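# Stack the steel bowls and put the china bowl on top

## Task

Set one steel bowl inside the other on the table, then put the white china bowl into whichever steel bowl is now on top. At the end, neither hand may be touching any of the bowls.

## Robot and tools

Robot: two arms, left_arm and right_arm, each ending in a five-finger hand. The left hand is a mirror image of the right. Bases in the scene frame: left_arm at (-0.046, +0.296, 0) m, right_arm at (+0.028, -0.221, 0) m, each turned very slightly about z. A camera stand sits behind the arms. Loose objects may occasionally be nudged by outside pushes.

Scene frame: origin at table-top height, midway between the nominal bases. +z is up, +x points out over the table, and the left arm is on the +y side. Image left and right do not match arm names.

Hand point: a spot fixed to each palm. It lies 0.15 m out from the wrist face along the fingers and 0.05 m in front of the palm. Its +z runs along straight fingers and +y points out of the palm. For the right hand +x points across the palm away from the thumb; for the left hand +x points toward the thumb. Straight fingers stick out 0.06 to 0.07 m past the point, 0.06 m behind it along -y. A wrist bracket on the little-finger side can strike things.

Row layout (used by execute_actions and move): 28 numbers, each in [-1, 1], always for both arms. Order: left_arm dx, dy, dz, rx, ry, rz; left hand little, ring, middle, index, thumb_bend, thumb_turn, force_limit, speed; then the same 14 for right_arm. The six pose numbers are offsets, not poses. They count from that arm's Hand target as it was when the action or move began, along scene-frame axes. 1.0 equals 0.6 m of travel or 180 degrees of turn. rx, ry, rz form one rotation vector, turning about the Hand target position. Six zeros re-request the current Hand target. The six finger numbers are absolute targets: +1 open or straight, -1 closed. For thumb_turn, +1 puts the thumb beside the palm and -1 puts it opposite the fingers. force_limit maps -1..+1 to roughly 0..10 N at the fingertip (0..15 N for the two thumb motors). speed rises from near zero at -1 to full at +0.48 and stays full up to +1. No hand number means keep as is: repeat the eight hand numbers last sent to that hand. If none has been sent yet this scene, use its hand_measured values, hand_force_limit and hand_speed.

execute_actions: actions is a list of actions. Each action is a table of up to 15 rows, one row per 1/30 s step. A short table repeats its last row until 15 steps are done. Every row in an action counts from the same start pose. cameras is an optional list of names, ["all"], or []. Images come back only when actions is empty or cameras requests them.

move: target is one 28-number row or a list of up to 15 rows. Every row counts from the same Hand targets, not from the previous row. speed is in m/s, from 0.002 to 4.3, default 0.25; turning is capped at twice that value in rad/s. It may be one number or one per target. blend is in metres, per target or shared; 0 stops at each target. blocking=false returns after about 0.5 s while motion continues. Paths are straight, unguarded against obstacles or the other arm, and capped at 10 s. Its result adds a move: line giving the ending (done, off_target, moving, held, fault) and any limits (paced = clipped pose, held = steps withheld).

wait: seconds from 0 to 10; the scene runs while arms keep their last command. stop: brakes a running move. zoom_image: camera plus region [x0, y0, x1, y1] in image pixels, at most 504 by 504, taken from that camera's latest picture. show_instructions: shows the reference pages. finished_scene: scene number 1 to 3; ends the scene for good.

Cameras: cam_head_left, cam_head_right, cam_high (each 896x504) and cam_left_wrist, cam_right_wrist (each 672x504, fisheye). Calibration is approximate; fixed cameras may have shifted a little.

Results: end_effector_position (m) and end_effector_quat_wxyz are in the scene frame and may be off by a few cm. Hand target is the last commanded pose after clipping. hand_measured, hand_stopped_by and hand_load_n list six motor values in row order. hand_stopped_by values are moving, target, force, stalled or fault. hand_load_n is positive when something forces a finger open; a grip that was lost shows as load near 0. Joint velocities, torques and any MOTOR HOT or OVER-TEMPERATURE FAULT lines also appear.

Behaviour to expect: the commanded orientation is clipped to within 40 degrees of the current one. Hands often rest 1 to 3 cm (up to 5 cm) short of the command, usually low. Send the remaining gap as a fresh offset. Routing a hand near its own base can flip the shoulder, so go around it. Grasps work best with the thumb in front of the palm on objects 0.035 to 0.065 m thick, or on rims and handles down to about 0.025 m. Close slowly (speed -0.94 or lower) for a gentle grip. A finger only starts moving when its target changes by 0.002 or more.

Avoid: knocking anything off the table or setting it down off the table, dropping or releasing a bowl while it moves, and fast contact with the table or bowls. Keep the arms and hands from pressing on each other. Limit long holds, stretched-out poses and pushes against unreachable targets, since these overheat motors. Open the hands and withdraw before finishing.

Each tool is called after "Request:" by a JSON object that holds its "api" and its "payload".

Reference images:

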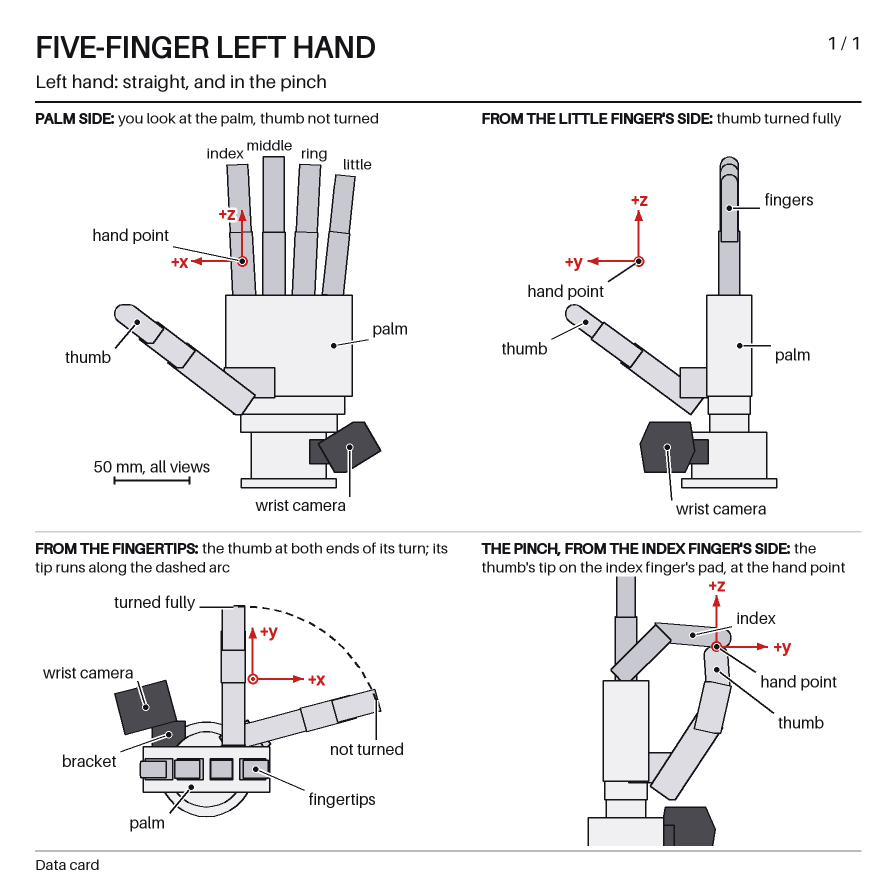

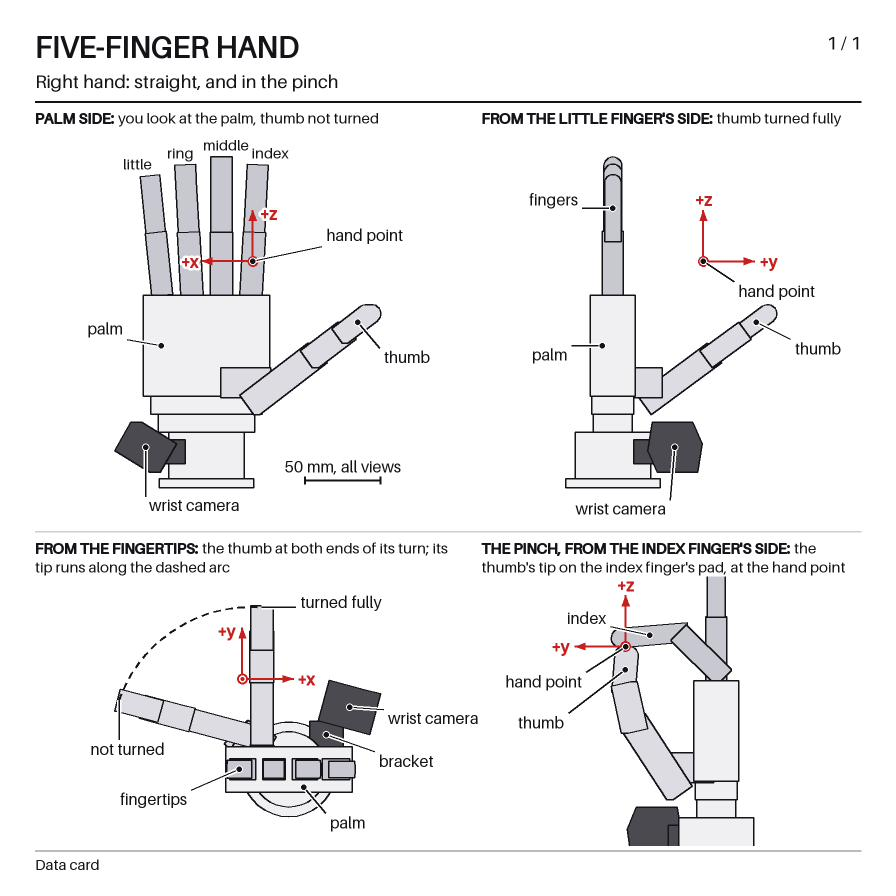

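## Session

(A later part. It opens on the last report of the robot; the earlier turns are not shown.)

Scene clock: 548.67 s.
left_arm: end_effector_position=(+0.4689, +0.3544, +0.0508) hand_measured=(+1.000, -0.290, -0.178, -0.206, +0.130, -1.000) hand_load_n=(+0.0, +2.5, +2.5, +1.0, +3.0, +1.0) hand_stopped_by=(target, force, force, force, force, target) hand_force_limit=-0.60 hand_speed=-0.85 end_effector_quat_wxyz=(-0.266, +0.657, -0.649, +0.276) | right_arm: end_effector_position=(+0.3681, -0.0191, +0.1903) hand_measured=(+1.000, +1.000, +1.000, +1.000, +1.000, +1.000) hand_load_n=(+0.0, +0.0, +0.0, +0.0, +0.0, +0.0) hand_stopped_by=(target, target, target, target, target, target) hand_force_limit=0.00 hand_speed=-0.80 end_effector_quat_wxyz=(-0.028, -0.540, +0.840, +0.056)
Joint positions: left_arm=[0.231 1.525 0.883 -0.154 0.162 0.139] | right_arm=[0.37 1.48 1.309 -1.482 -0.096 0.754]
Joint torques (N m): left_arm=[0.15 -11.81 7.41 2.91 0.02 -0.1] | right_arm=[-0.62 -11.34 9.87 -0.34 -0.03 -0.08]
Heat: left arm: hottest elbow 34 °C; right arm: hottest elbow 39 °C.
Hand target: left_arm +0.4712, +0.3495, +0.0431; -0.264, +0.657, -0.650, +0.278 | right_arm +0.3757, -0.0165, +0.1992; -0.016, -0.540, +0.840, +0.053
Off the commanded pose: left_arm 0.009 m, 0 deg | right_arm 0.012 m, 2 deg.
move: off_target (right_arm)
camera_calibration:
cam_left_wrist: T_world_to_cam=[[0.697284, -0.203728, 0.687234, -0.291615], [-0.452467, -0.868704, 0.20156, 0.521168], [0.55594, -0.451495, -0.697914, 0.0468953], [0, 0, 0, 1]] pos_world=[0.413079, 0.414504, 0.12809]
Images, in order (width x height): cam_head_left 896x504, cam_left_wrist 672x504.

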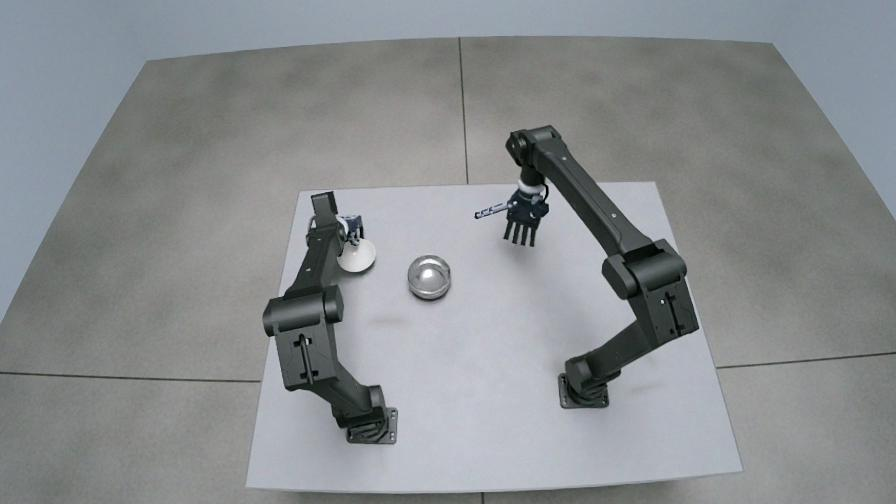

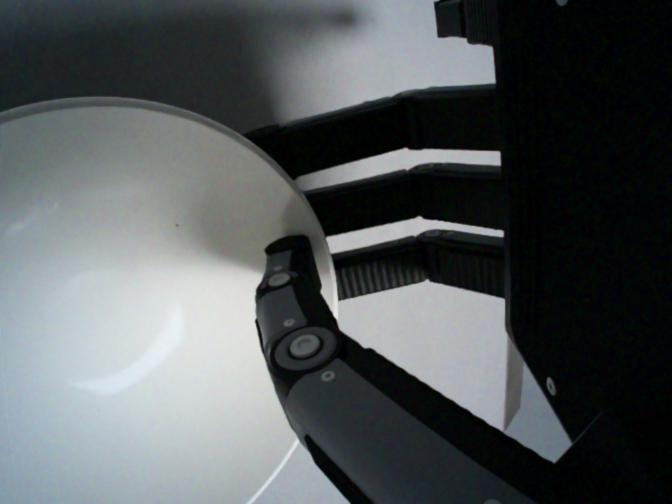

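Request:
{"api": "move", "payload": {"target": [0,0,0,0,0,0,1,-0.62,-0.6,-0.62,-0.4,-1,0.1,-0.9,0,0,0,0,0,0,1,1,1,1,1,1,0,-0.8], "speed": 0.05}}

Request:
{"api": "move", "payload": {"target": [[0,0,0.08,0,-0.02,0,1,-0.62,-0.6,-0.62,-0.4,-1,0.1,-0.9,0,0,0,0,0,0,1,1,1,1,1,1,0,-0.8],[0,0,0.28,0,-0.025,0,1,-0.62,-0.6,-0.62,-0.4,-1,0.1,-0.9,0,0,0,0,0,0,1,1,1,1,1,1,0,-0.8]], "speed": 0.1, "cameras": ["all"]}}

Request:
{"api": "zoom_image", "payload": {"camera": "cam_head_left", "region": [290, 180, 410, 300]}}

Scene clock: 558.07 s.
left_arm: end_effector_position=(+0.4679, +0.3542, +0.0490) hand_measured=(+1.000, -0.316, -0.194, -0.222, +0.120, -1.000) hand_load_n=(+0.0, +6.0, +6.0, +8.0, +7.5, +2.0) hand_stopped_by=(target, force, force, force, force, target) hand_force_limit=0.10 hand_speed=-0.90 end_effector_quat_wxyz=(-0.264, +0.658, -0.649, +0.275) | right_arm: end_effector_position=(+0.3681, -0.0191, +0.1903) hand_measured=(+1.000, +1.000, +1.000, +1.000, +1.000, +1.000) hand_load_n=(+0.0, +0.0, +0.0, +0.0, +0.0, +0.0) hand_stopped_by=(target, target, target, target, target, target) hand_force_limit=0.00 hand_speed=-0.80 end_effector_quat_wxyz=(-0.028, -0.540, +0.840, +0.056)
Joint positions: left_arm=[0.231 1.527 0.881 -0.154 0.162 0.139] | right_arm=[0.37 1.48 1.309 -1.482 -0.096 0.754]
Joint torques (N m): left_arm=[0.21 -11.87 7.53 2.89 0.03 -0.11] | right_arm=[-0.91 -11.11 9.84 -0.25 -0.04 -0.09]
Heat: left arm: hottest elbow 34 °C; right arm: hottest elbow 39 °C.
Hand target: left_arm +0.4711, +0.3495, +0.0431; -0.264, +0.657, -0.650, +0.278 | right_arm +0.3757, -0.0165, +0.1992; -0.016, -0.540, +0.840, +0.053
Off the commanded pose: left_arm 0.008 m, 0 deg | right_arm 0.012 m, 2 deg.
move: off_target (right_arm)

Scene clock: 560.87 s.
left_arm: end_effector_position=(+0.4547, +0.3491, +0.1785) hand_measured=(+1.000, -0.316, -0.194, -0.222, +0.122, -1.000) hand_load_n=(-0.5, +5.5, +9.0, +8.5, +9.0, +2.5) hand_stopped_by=(target, force, force, force, force, target) hand_force_limit=0.10 hand_speed=-0.90 end_effector_quat_wxyz=(-0.272, +0.652, -0.647, +0.287) | right_arm: end_effector_position=(+0.3681, -0.0191, +0.1903) hand_measured=(+1.000, +1.000, +1.000, +1.000, +1.000, +1.000) hand_load_n=(+0.0, +0.0, +0.0, +0.0, +0.0, +0.0) hand_stopped_by=(target, target, target, target, target, target) hand_force_limit=0.00 hand_speed=-0.80 end_effector_quat_wxyz=(-0.028, -0.540, +0.840, +0.056)
Joint positions: left_arm=[0.231 1.314 1.029 -0.488 0.173 0.135] | right_arm=[0.37 1.48 1.309 -1.482 -0.096 0.754]
Joint torques (N m): left_arm=[0.79 -12.04 13.45 1.47 0.25 -0.14] | right_arm=[-0.67 -11.4 9.91 -0.27 -0.05 -0.09]
Heat: left arm: hottest elbow 34 °C; right arm: hottest elbow 39 °C.
Hand target: left_arm +0.4712, +0.3496, +0.2114; -0.289, +0.645, -0.639, +0.303 | right_arm +0.3757, -0.0165, +0.1992; -0.016, -0.540, +0.840, +0.053
Off the commanded pose: left_arm 0.036 m, 3 deg | right_arm 0.012 m, 2 deg.
move: off_target (left_arm, right_arm)
camera_calibration:
cam_left_wrist: T_world_to_cam=[[0.678467, -0.204519, 0.705588, -0.365025], [-0.462223, -0.865367, 0.193625, 0.489016], [0.570993, -0.457507, -0.681656, 0.133896], [0, 0, 0, 1]] pos_world=[0.397238, 0.409782, 0.254143]
cam_right_wrist: T_world_to_cam=[[-0.983923, 0.151139, 0.0951477, 0.348049], [0.178267, 0.863399, 0.471977, -0.124461], [-0.0108165, 0.481351, -0.876461, 0.294434], [0, 0, 0, 1]] pos_world=[0.367826, -0.0868706, 0.283687]

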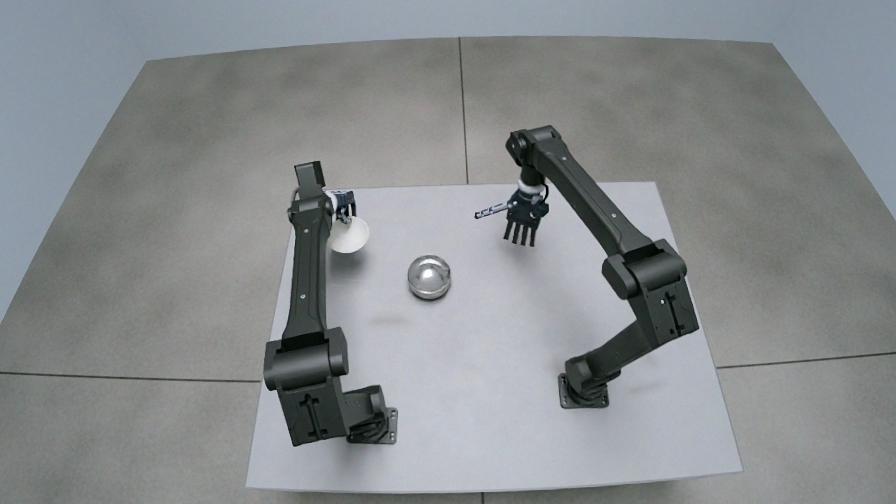

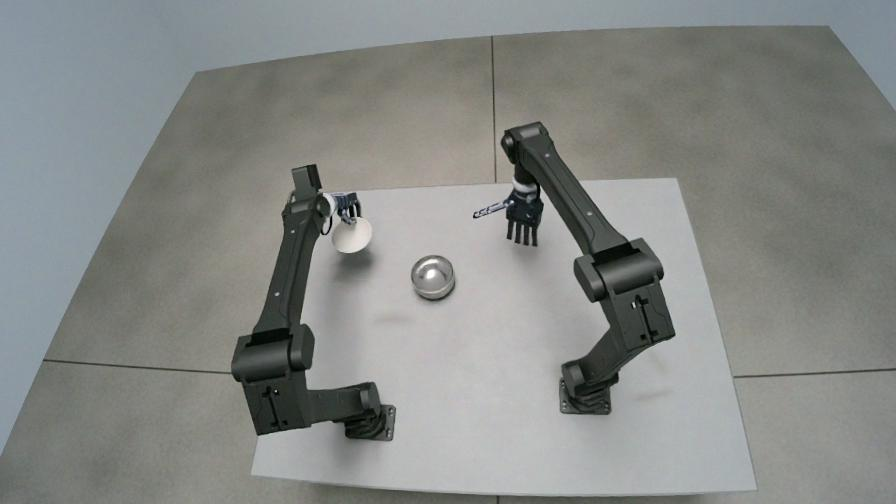

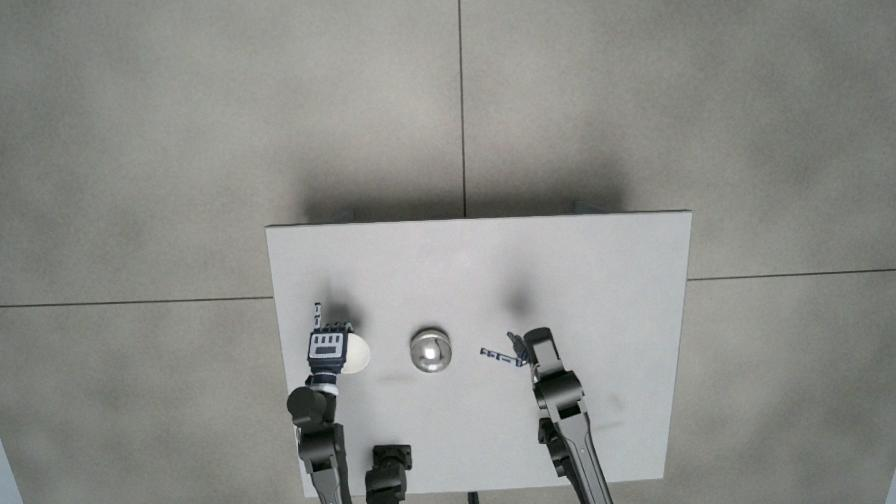

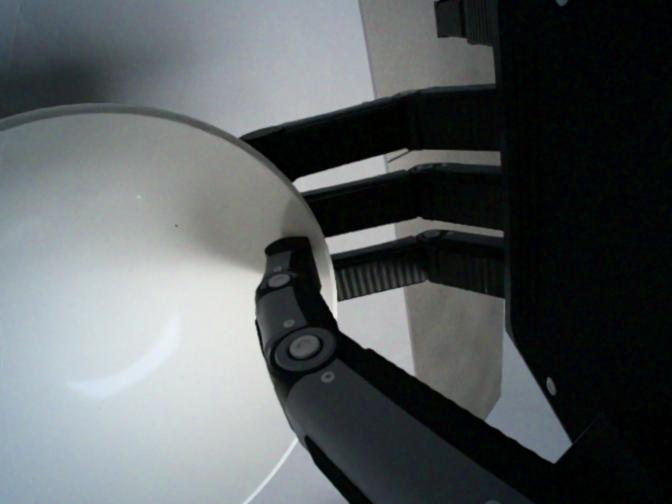

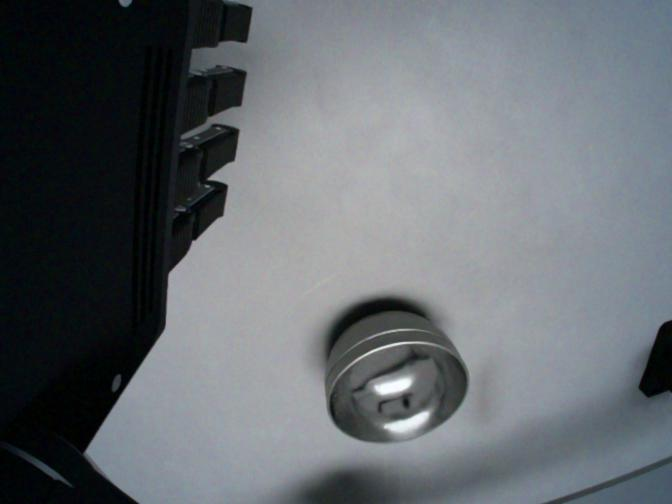

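Scaled by 4.200.

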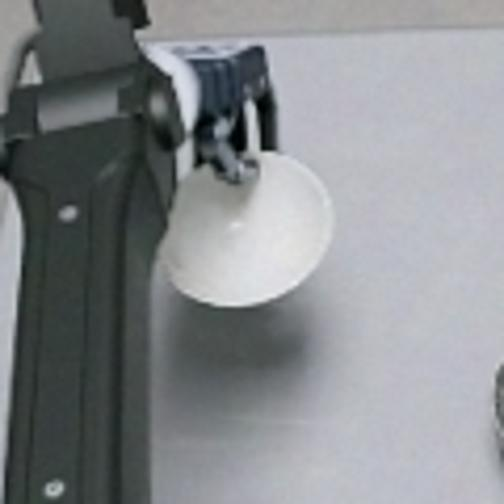

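Request:
{"api": "move", "payload": {"target": [-0.1,-0.349,-0.02,0,0,0,1,-0.62,-0.6,-0.62,-0.4,-1,0.1,-0.9,0,0,0,0,0,0,1,1,1,1,1,1,0,-0.8], "speed": 0.15, "cameras": ["all"]}}

Request:
{"api": "zoom_image", "payload": {"camera": "cam_head_left", "region": [370, 210, 490, 330]}}

Request:
{"api": "zoom_image", "payload": {"camera": "cam_high", "region": [370, 290, 490, 410]}}

Request:
{"api": "zoom_image", "payload": {"camera": "cam_right_wrist", "region": [250, 200, 550, 500]}}

Scene clock: 578.97 s.
left_arm: end_effector_position=(+0.4128, +0.1427, +0.1938) hand_measured=(+1.000, -0.316, -0.194, -0.222, +0.122, -1.000) hand_load_n=(+0.0, +5.5, +9.0, +8.5, +9.0, +2.0) hand_stopped_by=(target, force, force, force, force, target) hand_force_limit=0.10 hand_speed=-0.90 end_effector_quat_wxyz=(-0.290, +0.643, -0.642, +0.300) | right_arm: end_effector_position=(+0.3681, -0.0191, +0.1903) hand_measured=(+1.000, +1.000, +1.000, +1.000, +1.000, +1.000) hand_load_n=(+0.0, +0.0, +0.0, +0.0, +0.0, +0.0) hand_stopped_by=(target, target, target, target, target, target) hand_force_limit=0.00 hand_speed=-0.80 end_effector_quat_wxyz=(-0.028, -0.540, +0.840, +0.056)
Joint positions: left_arm=[-0.313 1.193 0.948 -0.488 -0.235 -0.224] | right_arm=[0.37 1.48 1.309 -1.482 -0.096 0.754]
Joint torques (N m): left_arm=[0.5 -10.29 9.76 1.52 -0.21 -0.14] | right_arm=[-0.85 -11.4 9.8 -0.4 -0.02 -0.1]
Heat: left arm: hottest elbow 37 °C; right arm: hottest elbow 39 °C.
Hand target: left_arm +0.4111, +0.1400, +0.1993; -0.289, +0.645, -0.639, +0.303 | right_arm +0.3757, -0.0165, +0.1992; -0.016, -0.540, +0.840, +0.053
Off the commanded pose: left_arm 0.006 m, 1 deg | right_arm 0.012 m, 2 deg.
move: off_target (right_arm)
camera_calibration:
cam_left_wrist: T_world_to_cam=[[0.642032, -0.21205, 0.73677, -0.379472], [-0.473016, -0.865846, 0.162994, 0.298634], [0.603366, -0.453151, -0.656204, 0.0549312], [0, 0, 0, 1]] pos_world=[0.351748, 0.202996, 0.266954]
cam_right_wrist: T_world_to_cam=[[-0.983923, 0.151139, 0.0951477, 0.348049], [0.178267, 0.863399, 0.471977, -0.124461], [-0.0108165, 0.481351, -0.876461, 0.294434], [0, 0, 0, 1]] pos_world=[0.367826, -0.0868706, 0.283687]

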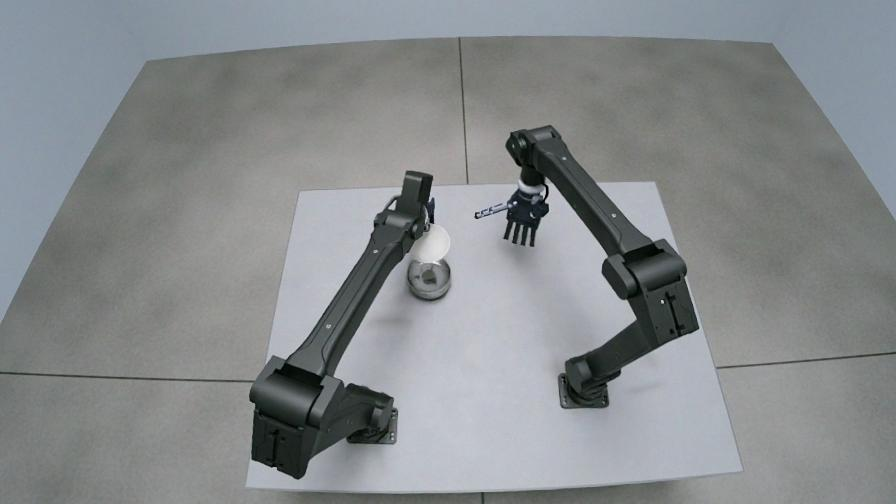

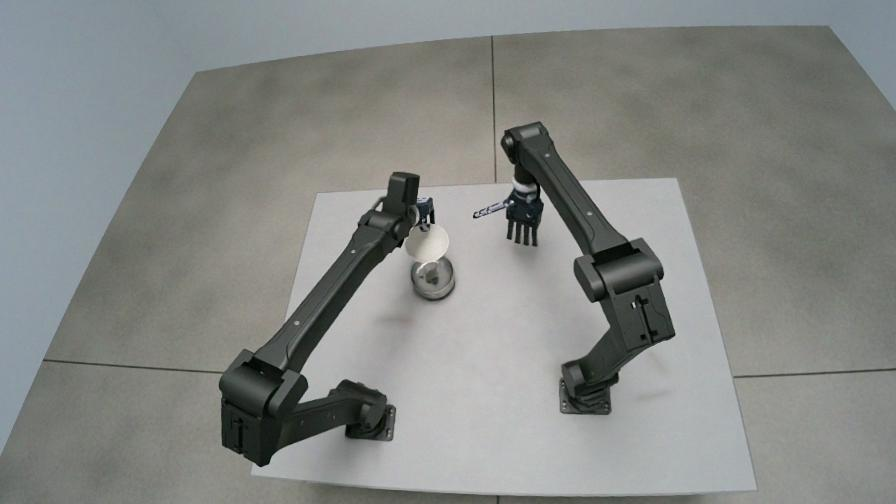

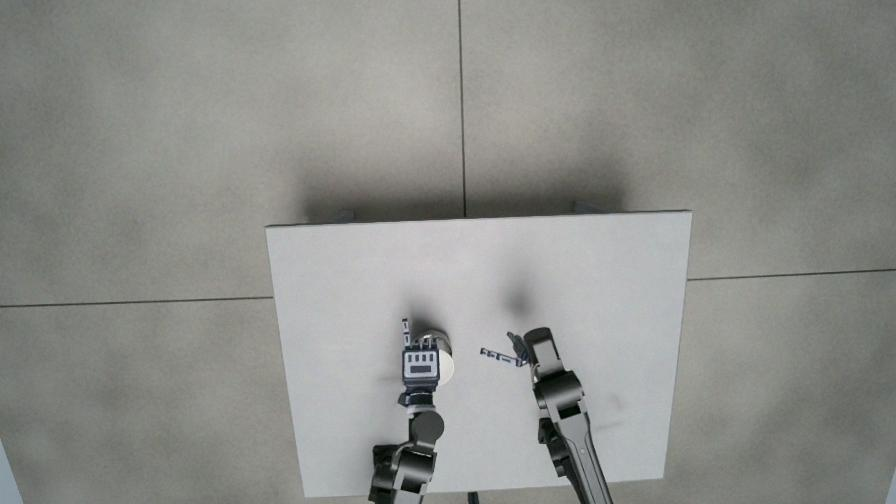

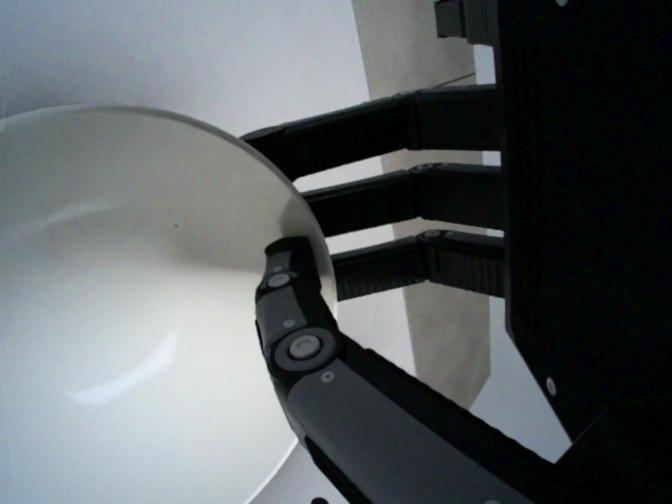

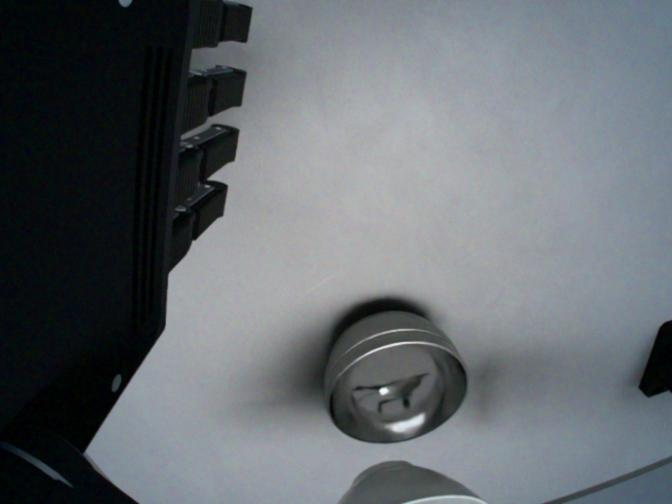

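Scaled by 4.200.

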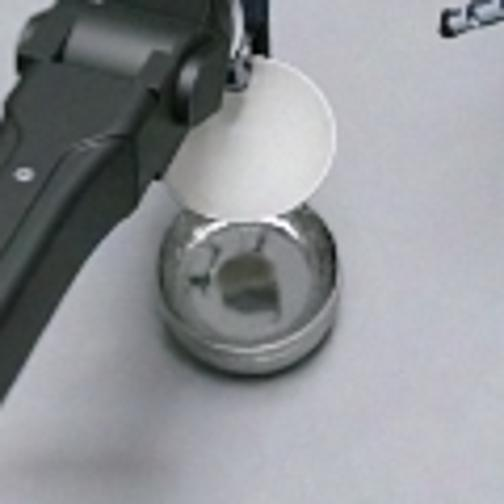

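Scaled by 4.200.

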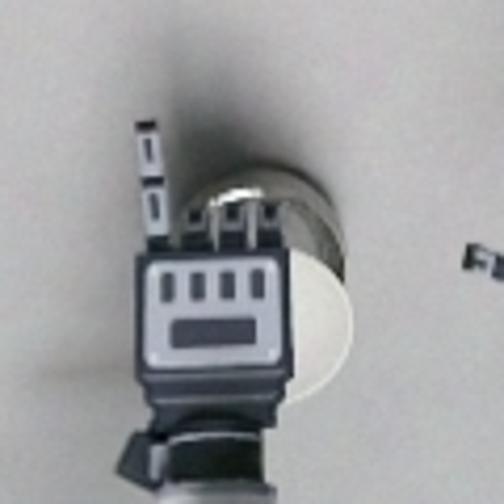

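Scaled by 1.680 from the camera's 672x504 image, which has a finer 960x720 frame.

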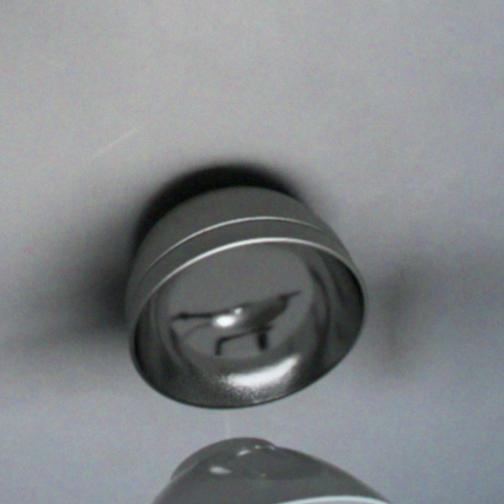

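Request:
{"api": "move", "payload": {"target": [-0.027,0.016,-0.08,0,0.022,0,1,-0.62,-0.6,-0.62,-0.4,-1,0.1,-0.9,0,0,0,0,0,0,1,1,1,1,1,1,0,-0.8], "speed": 0.08, "cameras": ["cam_head_left","cam_high","cam_right_wrist"]}}

Request:
{"api": "zoom_image", "payload": {"camera": "cam_head_left", "region": [370, 210, 490, 330]}}

Request:
{"api": "zoom_image", "payload": {"camera": "cam_high", "region": [370, 290, 490, 410]}}

Request:
{"api": "zoom_image", "payload": {"camera": "cam_right_wrist", "region": [250, 200, 550, 500]}}

Scene clock: 651.03 s.
left_arm: end_effector_position=(+0.3863, +0.1486, +0.1483) hand_measured=(+1.000, -0.316, -0.194, -0.222, +0.122, -1.000) hand_load_n=(+0.0, +5.5, +9.0, +8.5, +9.5, +2.5) hand_stopped_by=(target, force, force, force, force, target) hand_force_limit=0.10 hand_speed=-0.90 end_effector_quat_wxyz=(-0.264, +0.650, -0.659, +0.271) | right_arm: end_effector_position=(+0.3681, -0.0191, +0.1903) hand_measured=(+1.000, +1.000, +1.000, +1.000, +1.000, +1.000) hand_load_n=(+0.0, -0.5, +0.0, +0.0, +0.0, +0.0) hand_stopped_by=(target, target, target, target, target, target) hand_force_limit=0.00 hand_speed=-0.80 end_effector_quat_wxyz=(-0.028, -0.540, +0.840, +0.056)
Joint positions: left_arm=[-0.309 1.198 0.865 -0.486 -0.211 -0.227] | right_arm=[0.37 1.48 1.309 -1.482 -0.096 0.754]
Joint torques (N m): left_arm=[1.9 -9.05 9.25 3.02 0.02 -0.14] | right_arm=[-0.91 -11.28 9.88 -0.4 -0.03 -0.09]
Heat: left arm: hottest elbow 34 °C; right arm: hottest elbow 39 °C.
Hand target: left_arm +0.3950, +0.1497, +0.1514; -0.267, +0.655, -0.648, +0.281 | right_arm +0.3757, -0.0165, +0.1992; -0.016, -0.540, +0.840, +0.053
Off the commanded pose: left_arm 0.009 m, 2 deg | right_arm 0.012 m, 2 deg.
move: off_target (right_arm)
camera_calibration:
cam_right_wrist: T_world_to_cam=[[-0.983923, 0.151139, 0.0951477, 0.348049], [0.178267, 0.863399, 0.471977, -0.124461], [-0.0108165, 0.481351, -0.876461, 0.294434], [0, 0, 0, 1]] pos_world=[0.367826, -0.0868706, 0.283687]
Images, in order (width x height): cam_head_left 896x504, cam_high 896x504, cam_right_wrist 672x504.

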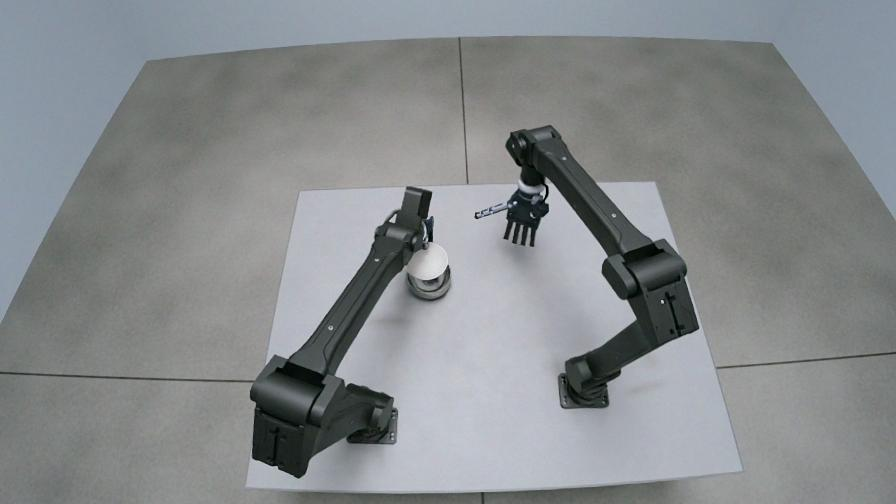

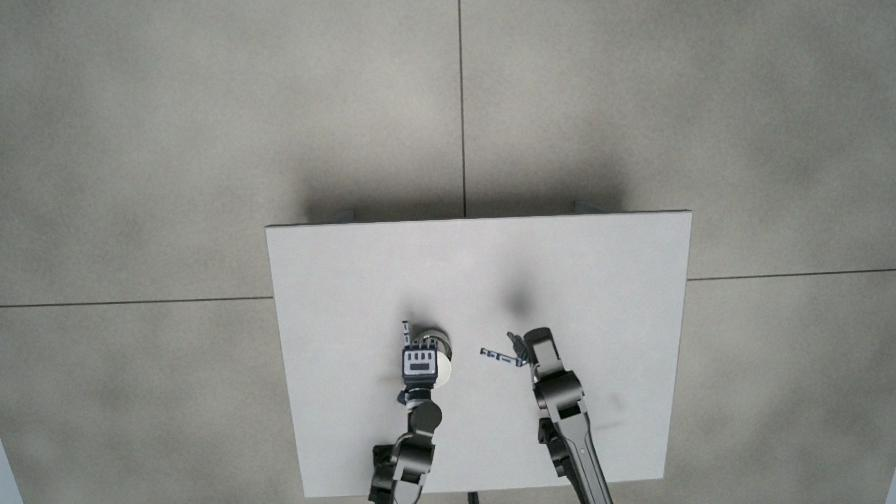

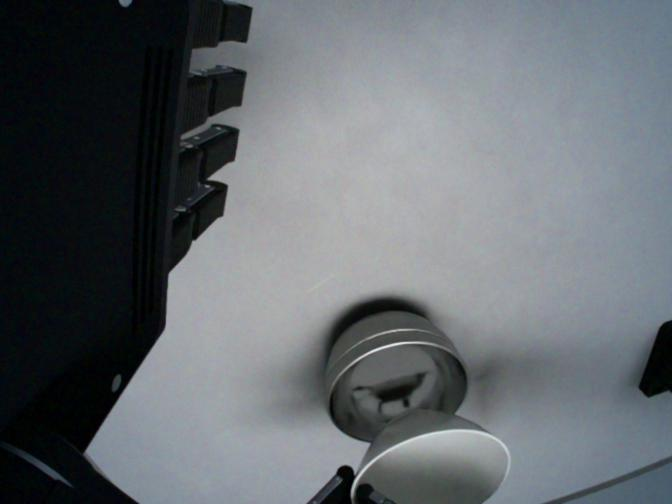

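Scaled by 4.200.

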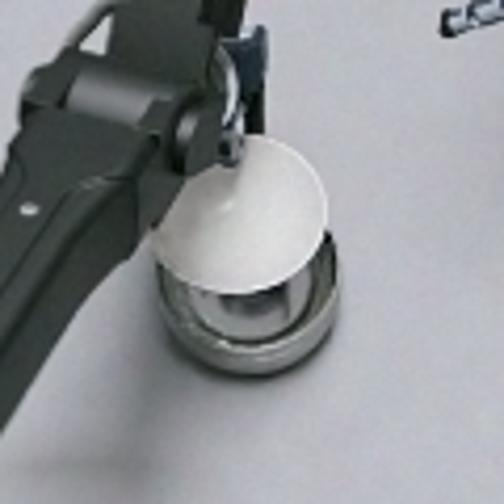

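Scaled by 4.200.

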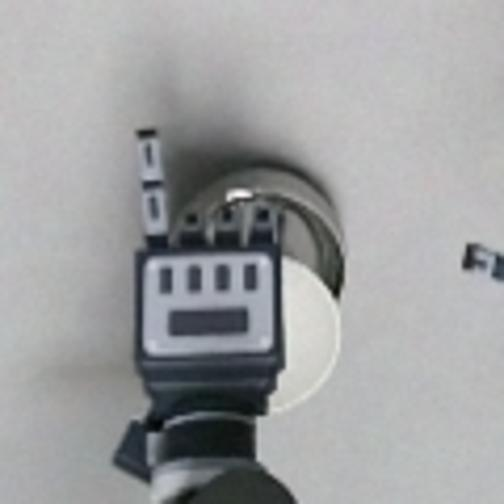

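Scaled by 1.680 from the camera's 672x504 image, which has a finer 960x720 frame.

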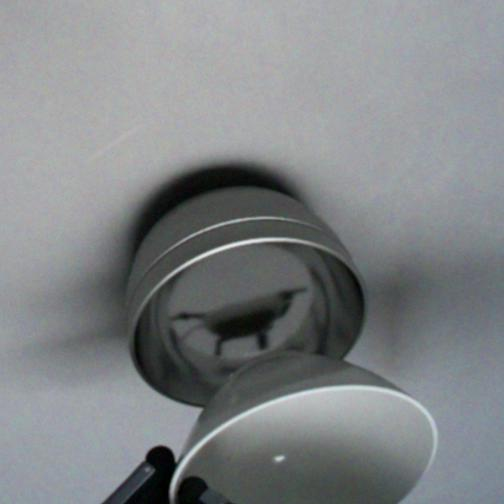

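Request:
{"api": "move", "payload": {"target": [0.012,-0.008,-0.05,0,0,0,1,-0.62,-0.6,-0.62,-0.4,-1,0.1,-0.9,0,0,0,0,0,0,1,1,1,1,1,1,0,-0.8], "speed": 0.06, "cameras": ["cam_head_left","cam_high","cam_right_wrist"]}}

Request:
{"api": "zoom_image", "payload": {"camera": "cam_head_left", "region": [370, 210, 490, 330]}}

Request:
{"api": "zoom_image", "payload": {"camera": "cam_high", "region": [370, 290, 490, 410]}}

Request:
{"api": "zoom_image", "payload": {"camera": "cam_right_wrist", "region": [250, 200, 550, 500]}}

Scene clock: 701.20 s.
left_arm: end_effector_position=(+0.3941, +0.1457, +0.1180) hand_measured=(+1.000, -0.316, -0.194, -0.222, +0.122, -1.000) hand_load_n=(+0.0, +5.5, +9.0, +9.0, +9.5, +2.5) hand_stopped_by=(target, force, force, force, force, target) hand_force_limit=0.10 hand_speed=-0.90 end_effector_quat_wxyz=(-0.263, +0.652, -0.658, +0.271) | right_arm: end_effector_position=(+0.3681, -0.0191, +0.1903) hand_measured=(+1.000, +1.000, +1.000, +1.000, +1.000, +1.000) hand_load_n=(+0.0, +0.0, +0.0, +0.0, +0.0, +0.0) hand_stopped_by=(target, target, target, target, target, target) hand_force_limit=0.00 hand_speed=-0.80 end_effector_quat_wxyz=(-0.028, -0.540, +0.840, +0.056)
Joint positions: left_arm=[-0.309 1.257 0.828 -0.392 -0.211 -0.231] | right_arm=[0.37 1.48 1.309 -1.482 -0.096 0.754]
Joint torques (N m): left_arm=[1.44 -9.58 8.94 3.02 -0.14 -0.14] | right_arm=[-0.62 -11.34 9.85 -0.28 -0.02 -0.07]
Heat: left arm: hottest elbow 34 °C; right arm: hottest elbow 39 °C.
Hand target: left_arm +0.4022, +0.1449, +0.1213; -0.267, +0.655, -0.648, +0.281 | right_arm +0.3757, -0.0165, +0.1992; -0.016, -0.540, +0.840, +0.053
Off the commanded pose: left_arm 0.009 m, 2 deg | right_arm 0.012 m, 2 deg.
move: off_target (right_arm)
camera_calibration:
cam_right_wrist: T_world_to_cam=[[-0.983923, 0.151139, 0.0951477, 0.348049], [0.178267, 0.863399, 0.471977, -0.124461], [-0.0108165, 0.481351, -0.876461, 0.294434], [0, 0, 0, 1]] pos_world=[0.367826, -0.0868706, 0.283687]
Images, in order (width x height): cam_head_left 896x504, cam_high 896x504, cam_right_wrist 672x504.

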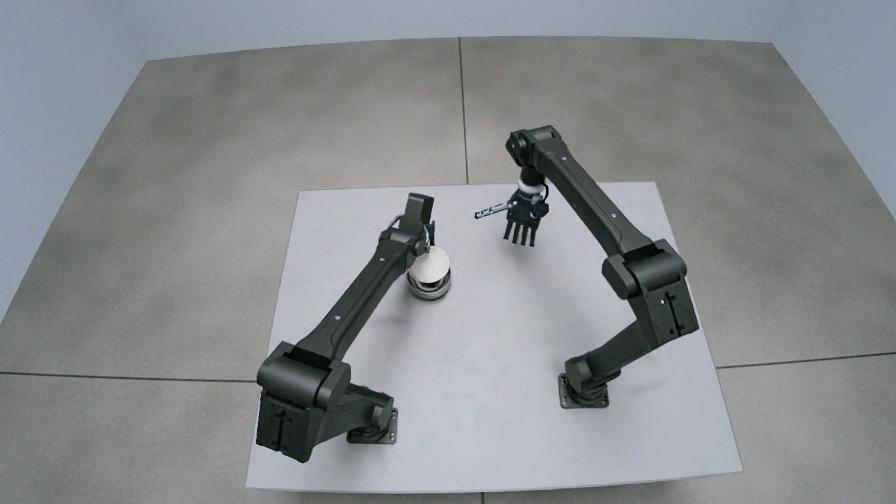

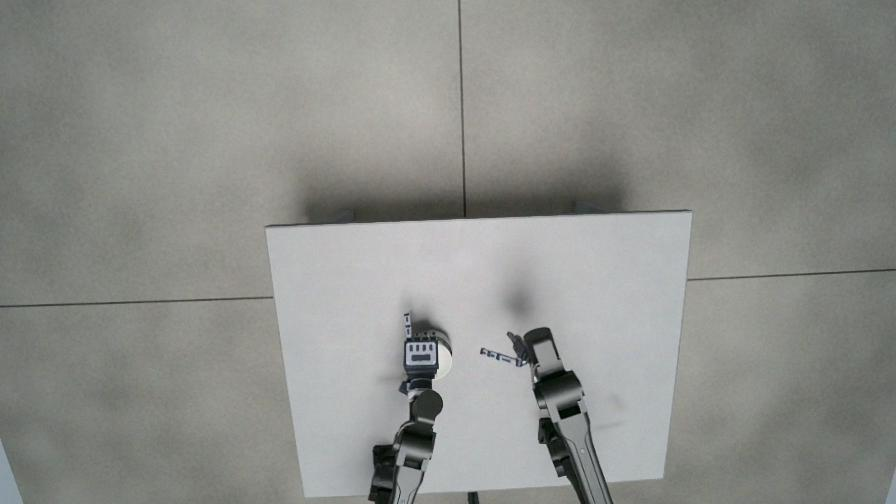

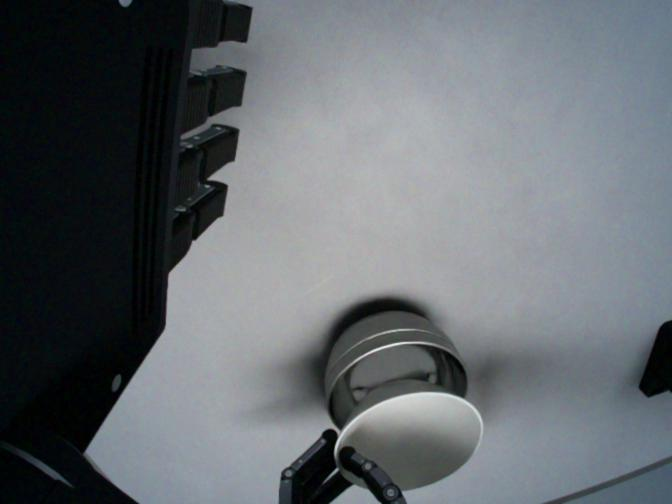

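Scaled by 4.200.

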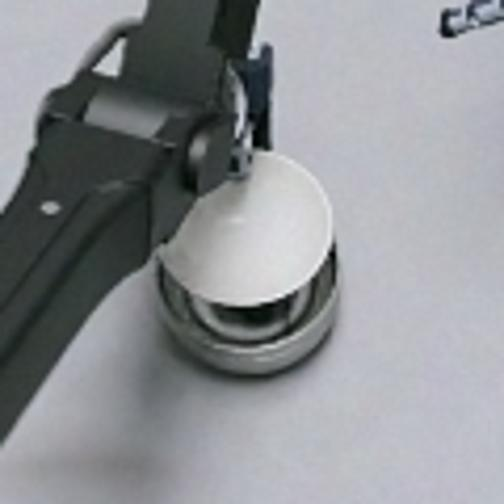

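Scaled by 4.200.

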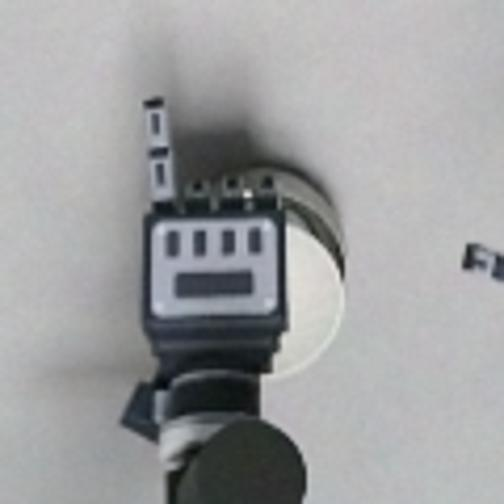

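Scaled by 1.680 from the camera's 672x504 image, which has a finer 960x720 frame.

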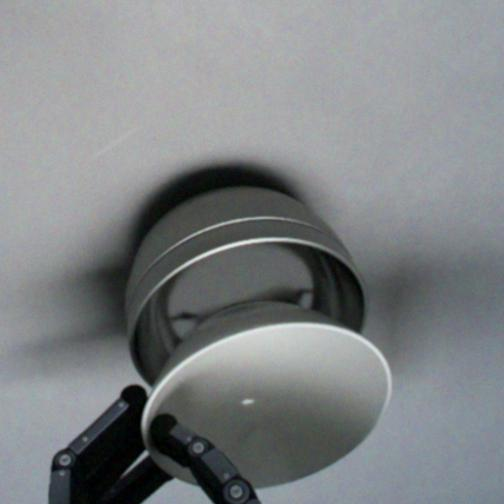

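Request:
{"api": "move", "payload": {"target": [-0.001,-0.002,-0.035,0,0,0,1,-0.62,-0.6,-0.62,-0.4,-1,0.1,-0.9,0,0,0,0,0,0,1,1,1,1,1,1,0,-0.8], "speed": 0.05, "cameras": ["cam_head_left","cam_high","cam_right_wrist"]}}

Request:
{"api": "zoom_image", "payload": {"camera": "cam_head_left", "region": [370, 210, 490, 330]}}

Request:
{"api": "zoom_image", "payload": {"camera": "cam_high", "region": [370, 290, 490, 410]}}

Request:
{"api": "zoom_image", "payload": {"camera": "cam_right_wrist", "region": [250, 200, 550, 500]}}

Scene clock: 728.70 s.
left_arm: end_effector_position=(+0.3941, +0.1458, +0.0973) hand_measured=(+1.000, -0.316, -0.194, -0.222, +0.122, -1.000) hand_load_n=(+0.0, +5.5, +9.0, +9.0, +9.0, +2.0) hand_stopped_by=(target, force, force, force, force, target) hand_force_limit=0.10 hand_speed=-0.90 end_effector_quat_wxyz=(-0.263, +0.653, -0.657, +0.271) | right_arm: end_effector_position=(+0.3681, -0.0191, +0.1903) hand_measured=(+1.000, +1.000, +1.000, +1.000, +1.000, +1.000) hand_load_n=(+0.0, +0.0, +0.0, +0.0, +0.0, +0.0) hand_stopped_by=(target, target, target, target, target, target) hand_force_limit=0.00 hand_speed=-0.80 end_effector_quat_wxyz=(-0.028, -0.540, +0.840, +0.056)
Joint positions: left_arm=[-0.309 1.285 0.792 -0.328 -0.211 -0.233] | right_arm=[0.37 1.48 1.309 -1.482 -0.096 0.754]
Joint torques (N m): left_arm=[1.14 -9.64 8.66 3.02 -0.21 -0.14] | right_arm=[-0.67 -11.4 9.99 -0.4 -0.05 -0.1]
Heat: left arm: hottest elbow 35 °C; right arm: hottest elbow 39 °C.
Hand target: left_arm +0.4015, +0.1438, +0.1002; -0.267, +0.655, -0.648, +0.281 | right_arm +0.3757, -0.0165, +0.1992; -0.016, -0.540, +0.840, +0.053
Off the commanded pose: left_arm 0.008 m, 2 deg | right_arm 0.012 m, 2 deg.
move: off_target (right_arm)
camera_calibration:
cam_right_wrist: T_world_to_cam=[[-0.983923, 0.151139, 0.0951477, 0.348049], [0.178267, 0.863399, 0.471977, -0.124461], [-0.0108165, 0.481351, -0.876461, 0.294434], [0, 0, 0, 1]] pos_world=[0.367826, -0.0868706, 0.283687]
Images, in order (width x height): cam_head_left 896x504, cam_high 896x504, cam_right_wrist 672x504.

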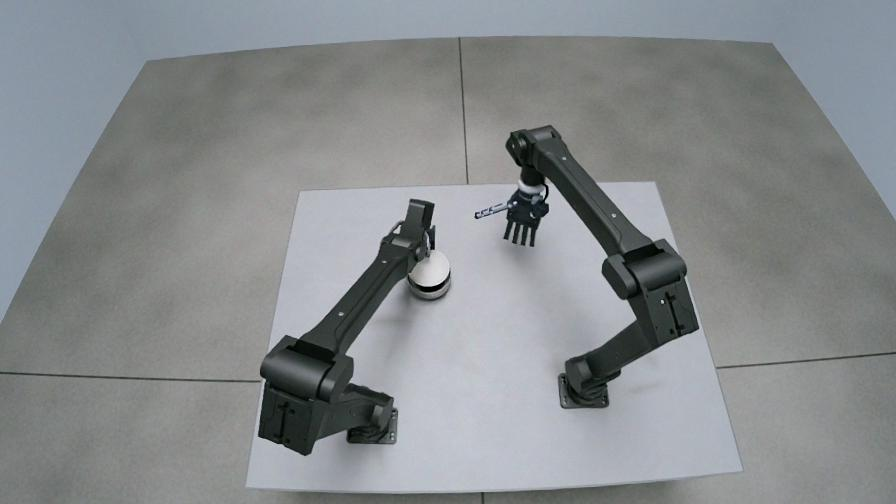

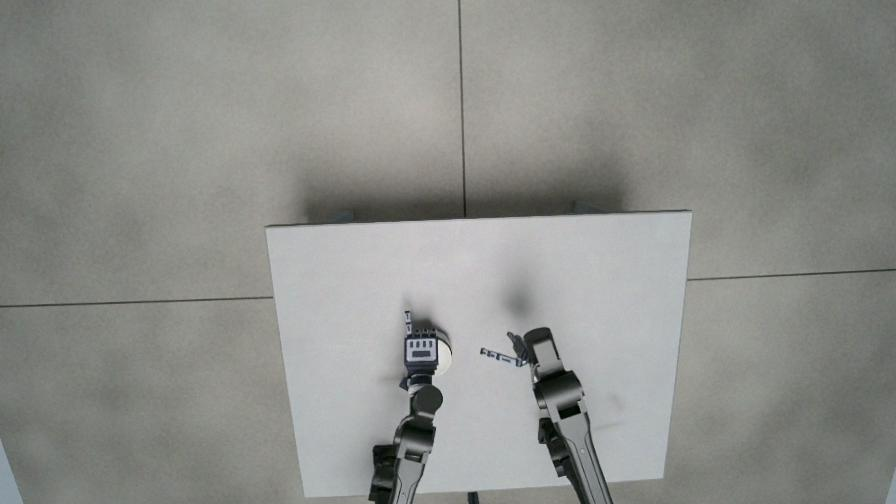

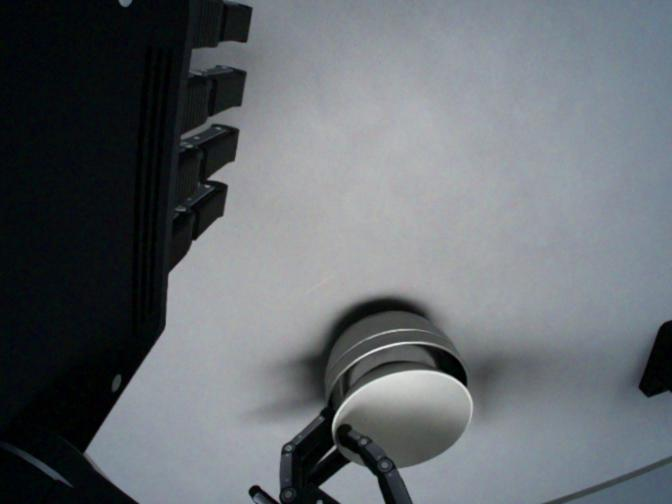

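Scaled by 4.200.

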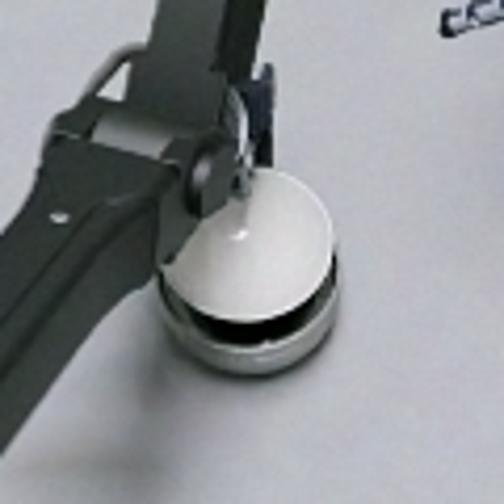

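Scaled by 4.200.

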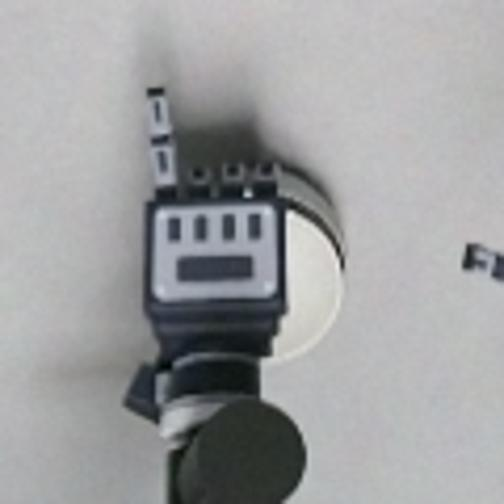

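Scaled by 1.680 from the camera's 672x504 image, which has a finer 960x720 frame.

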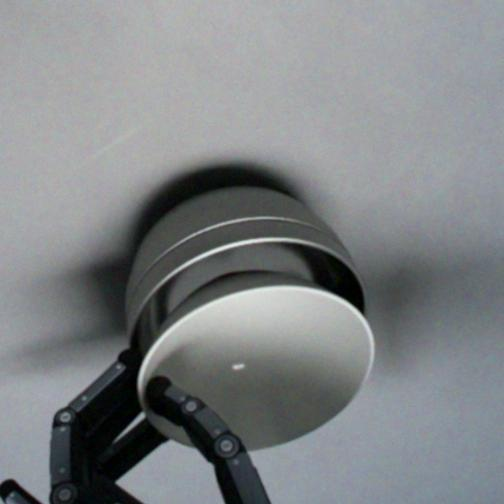

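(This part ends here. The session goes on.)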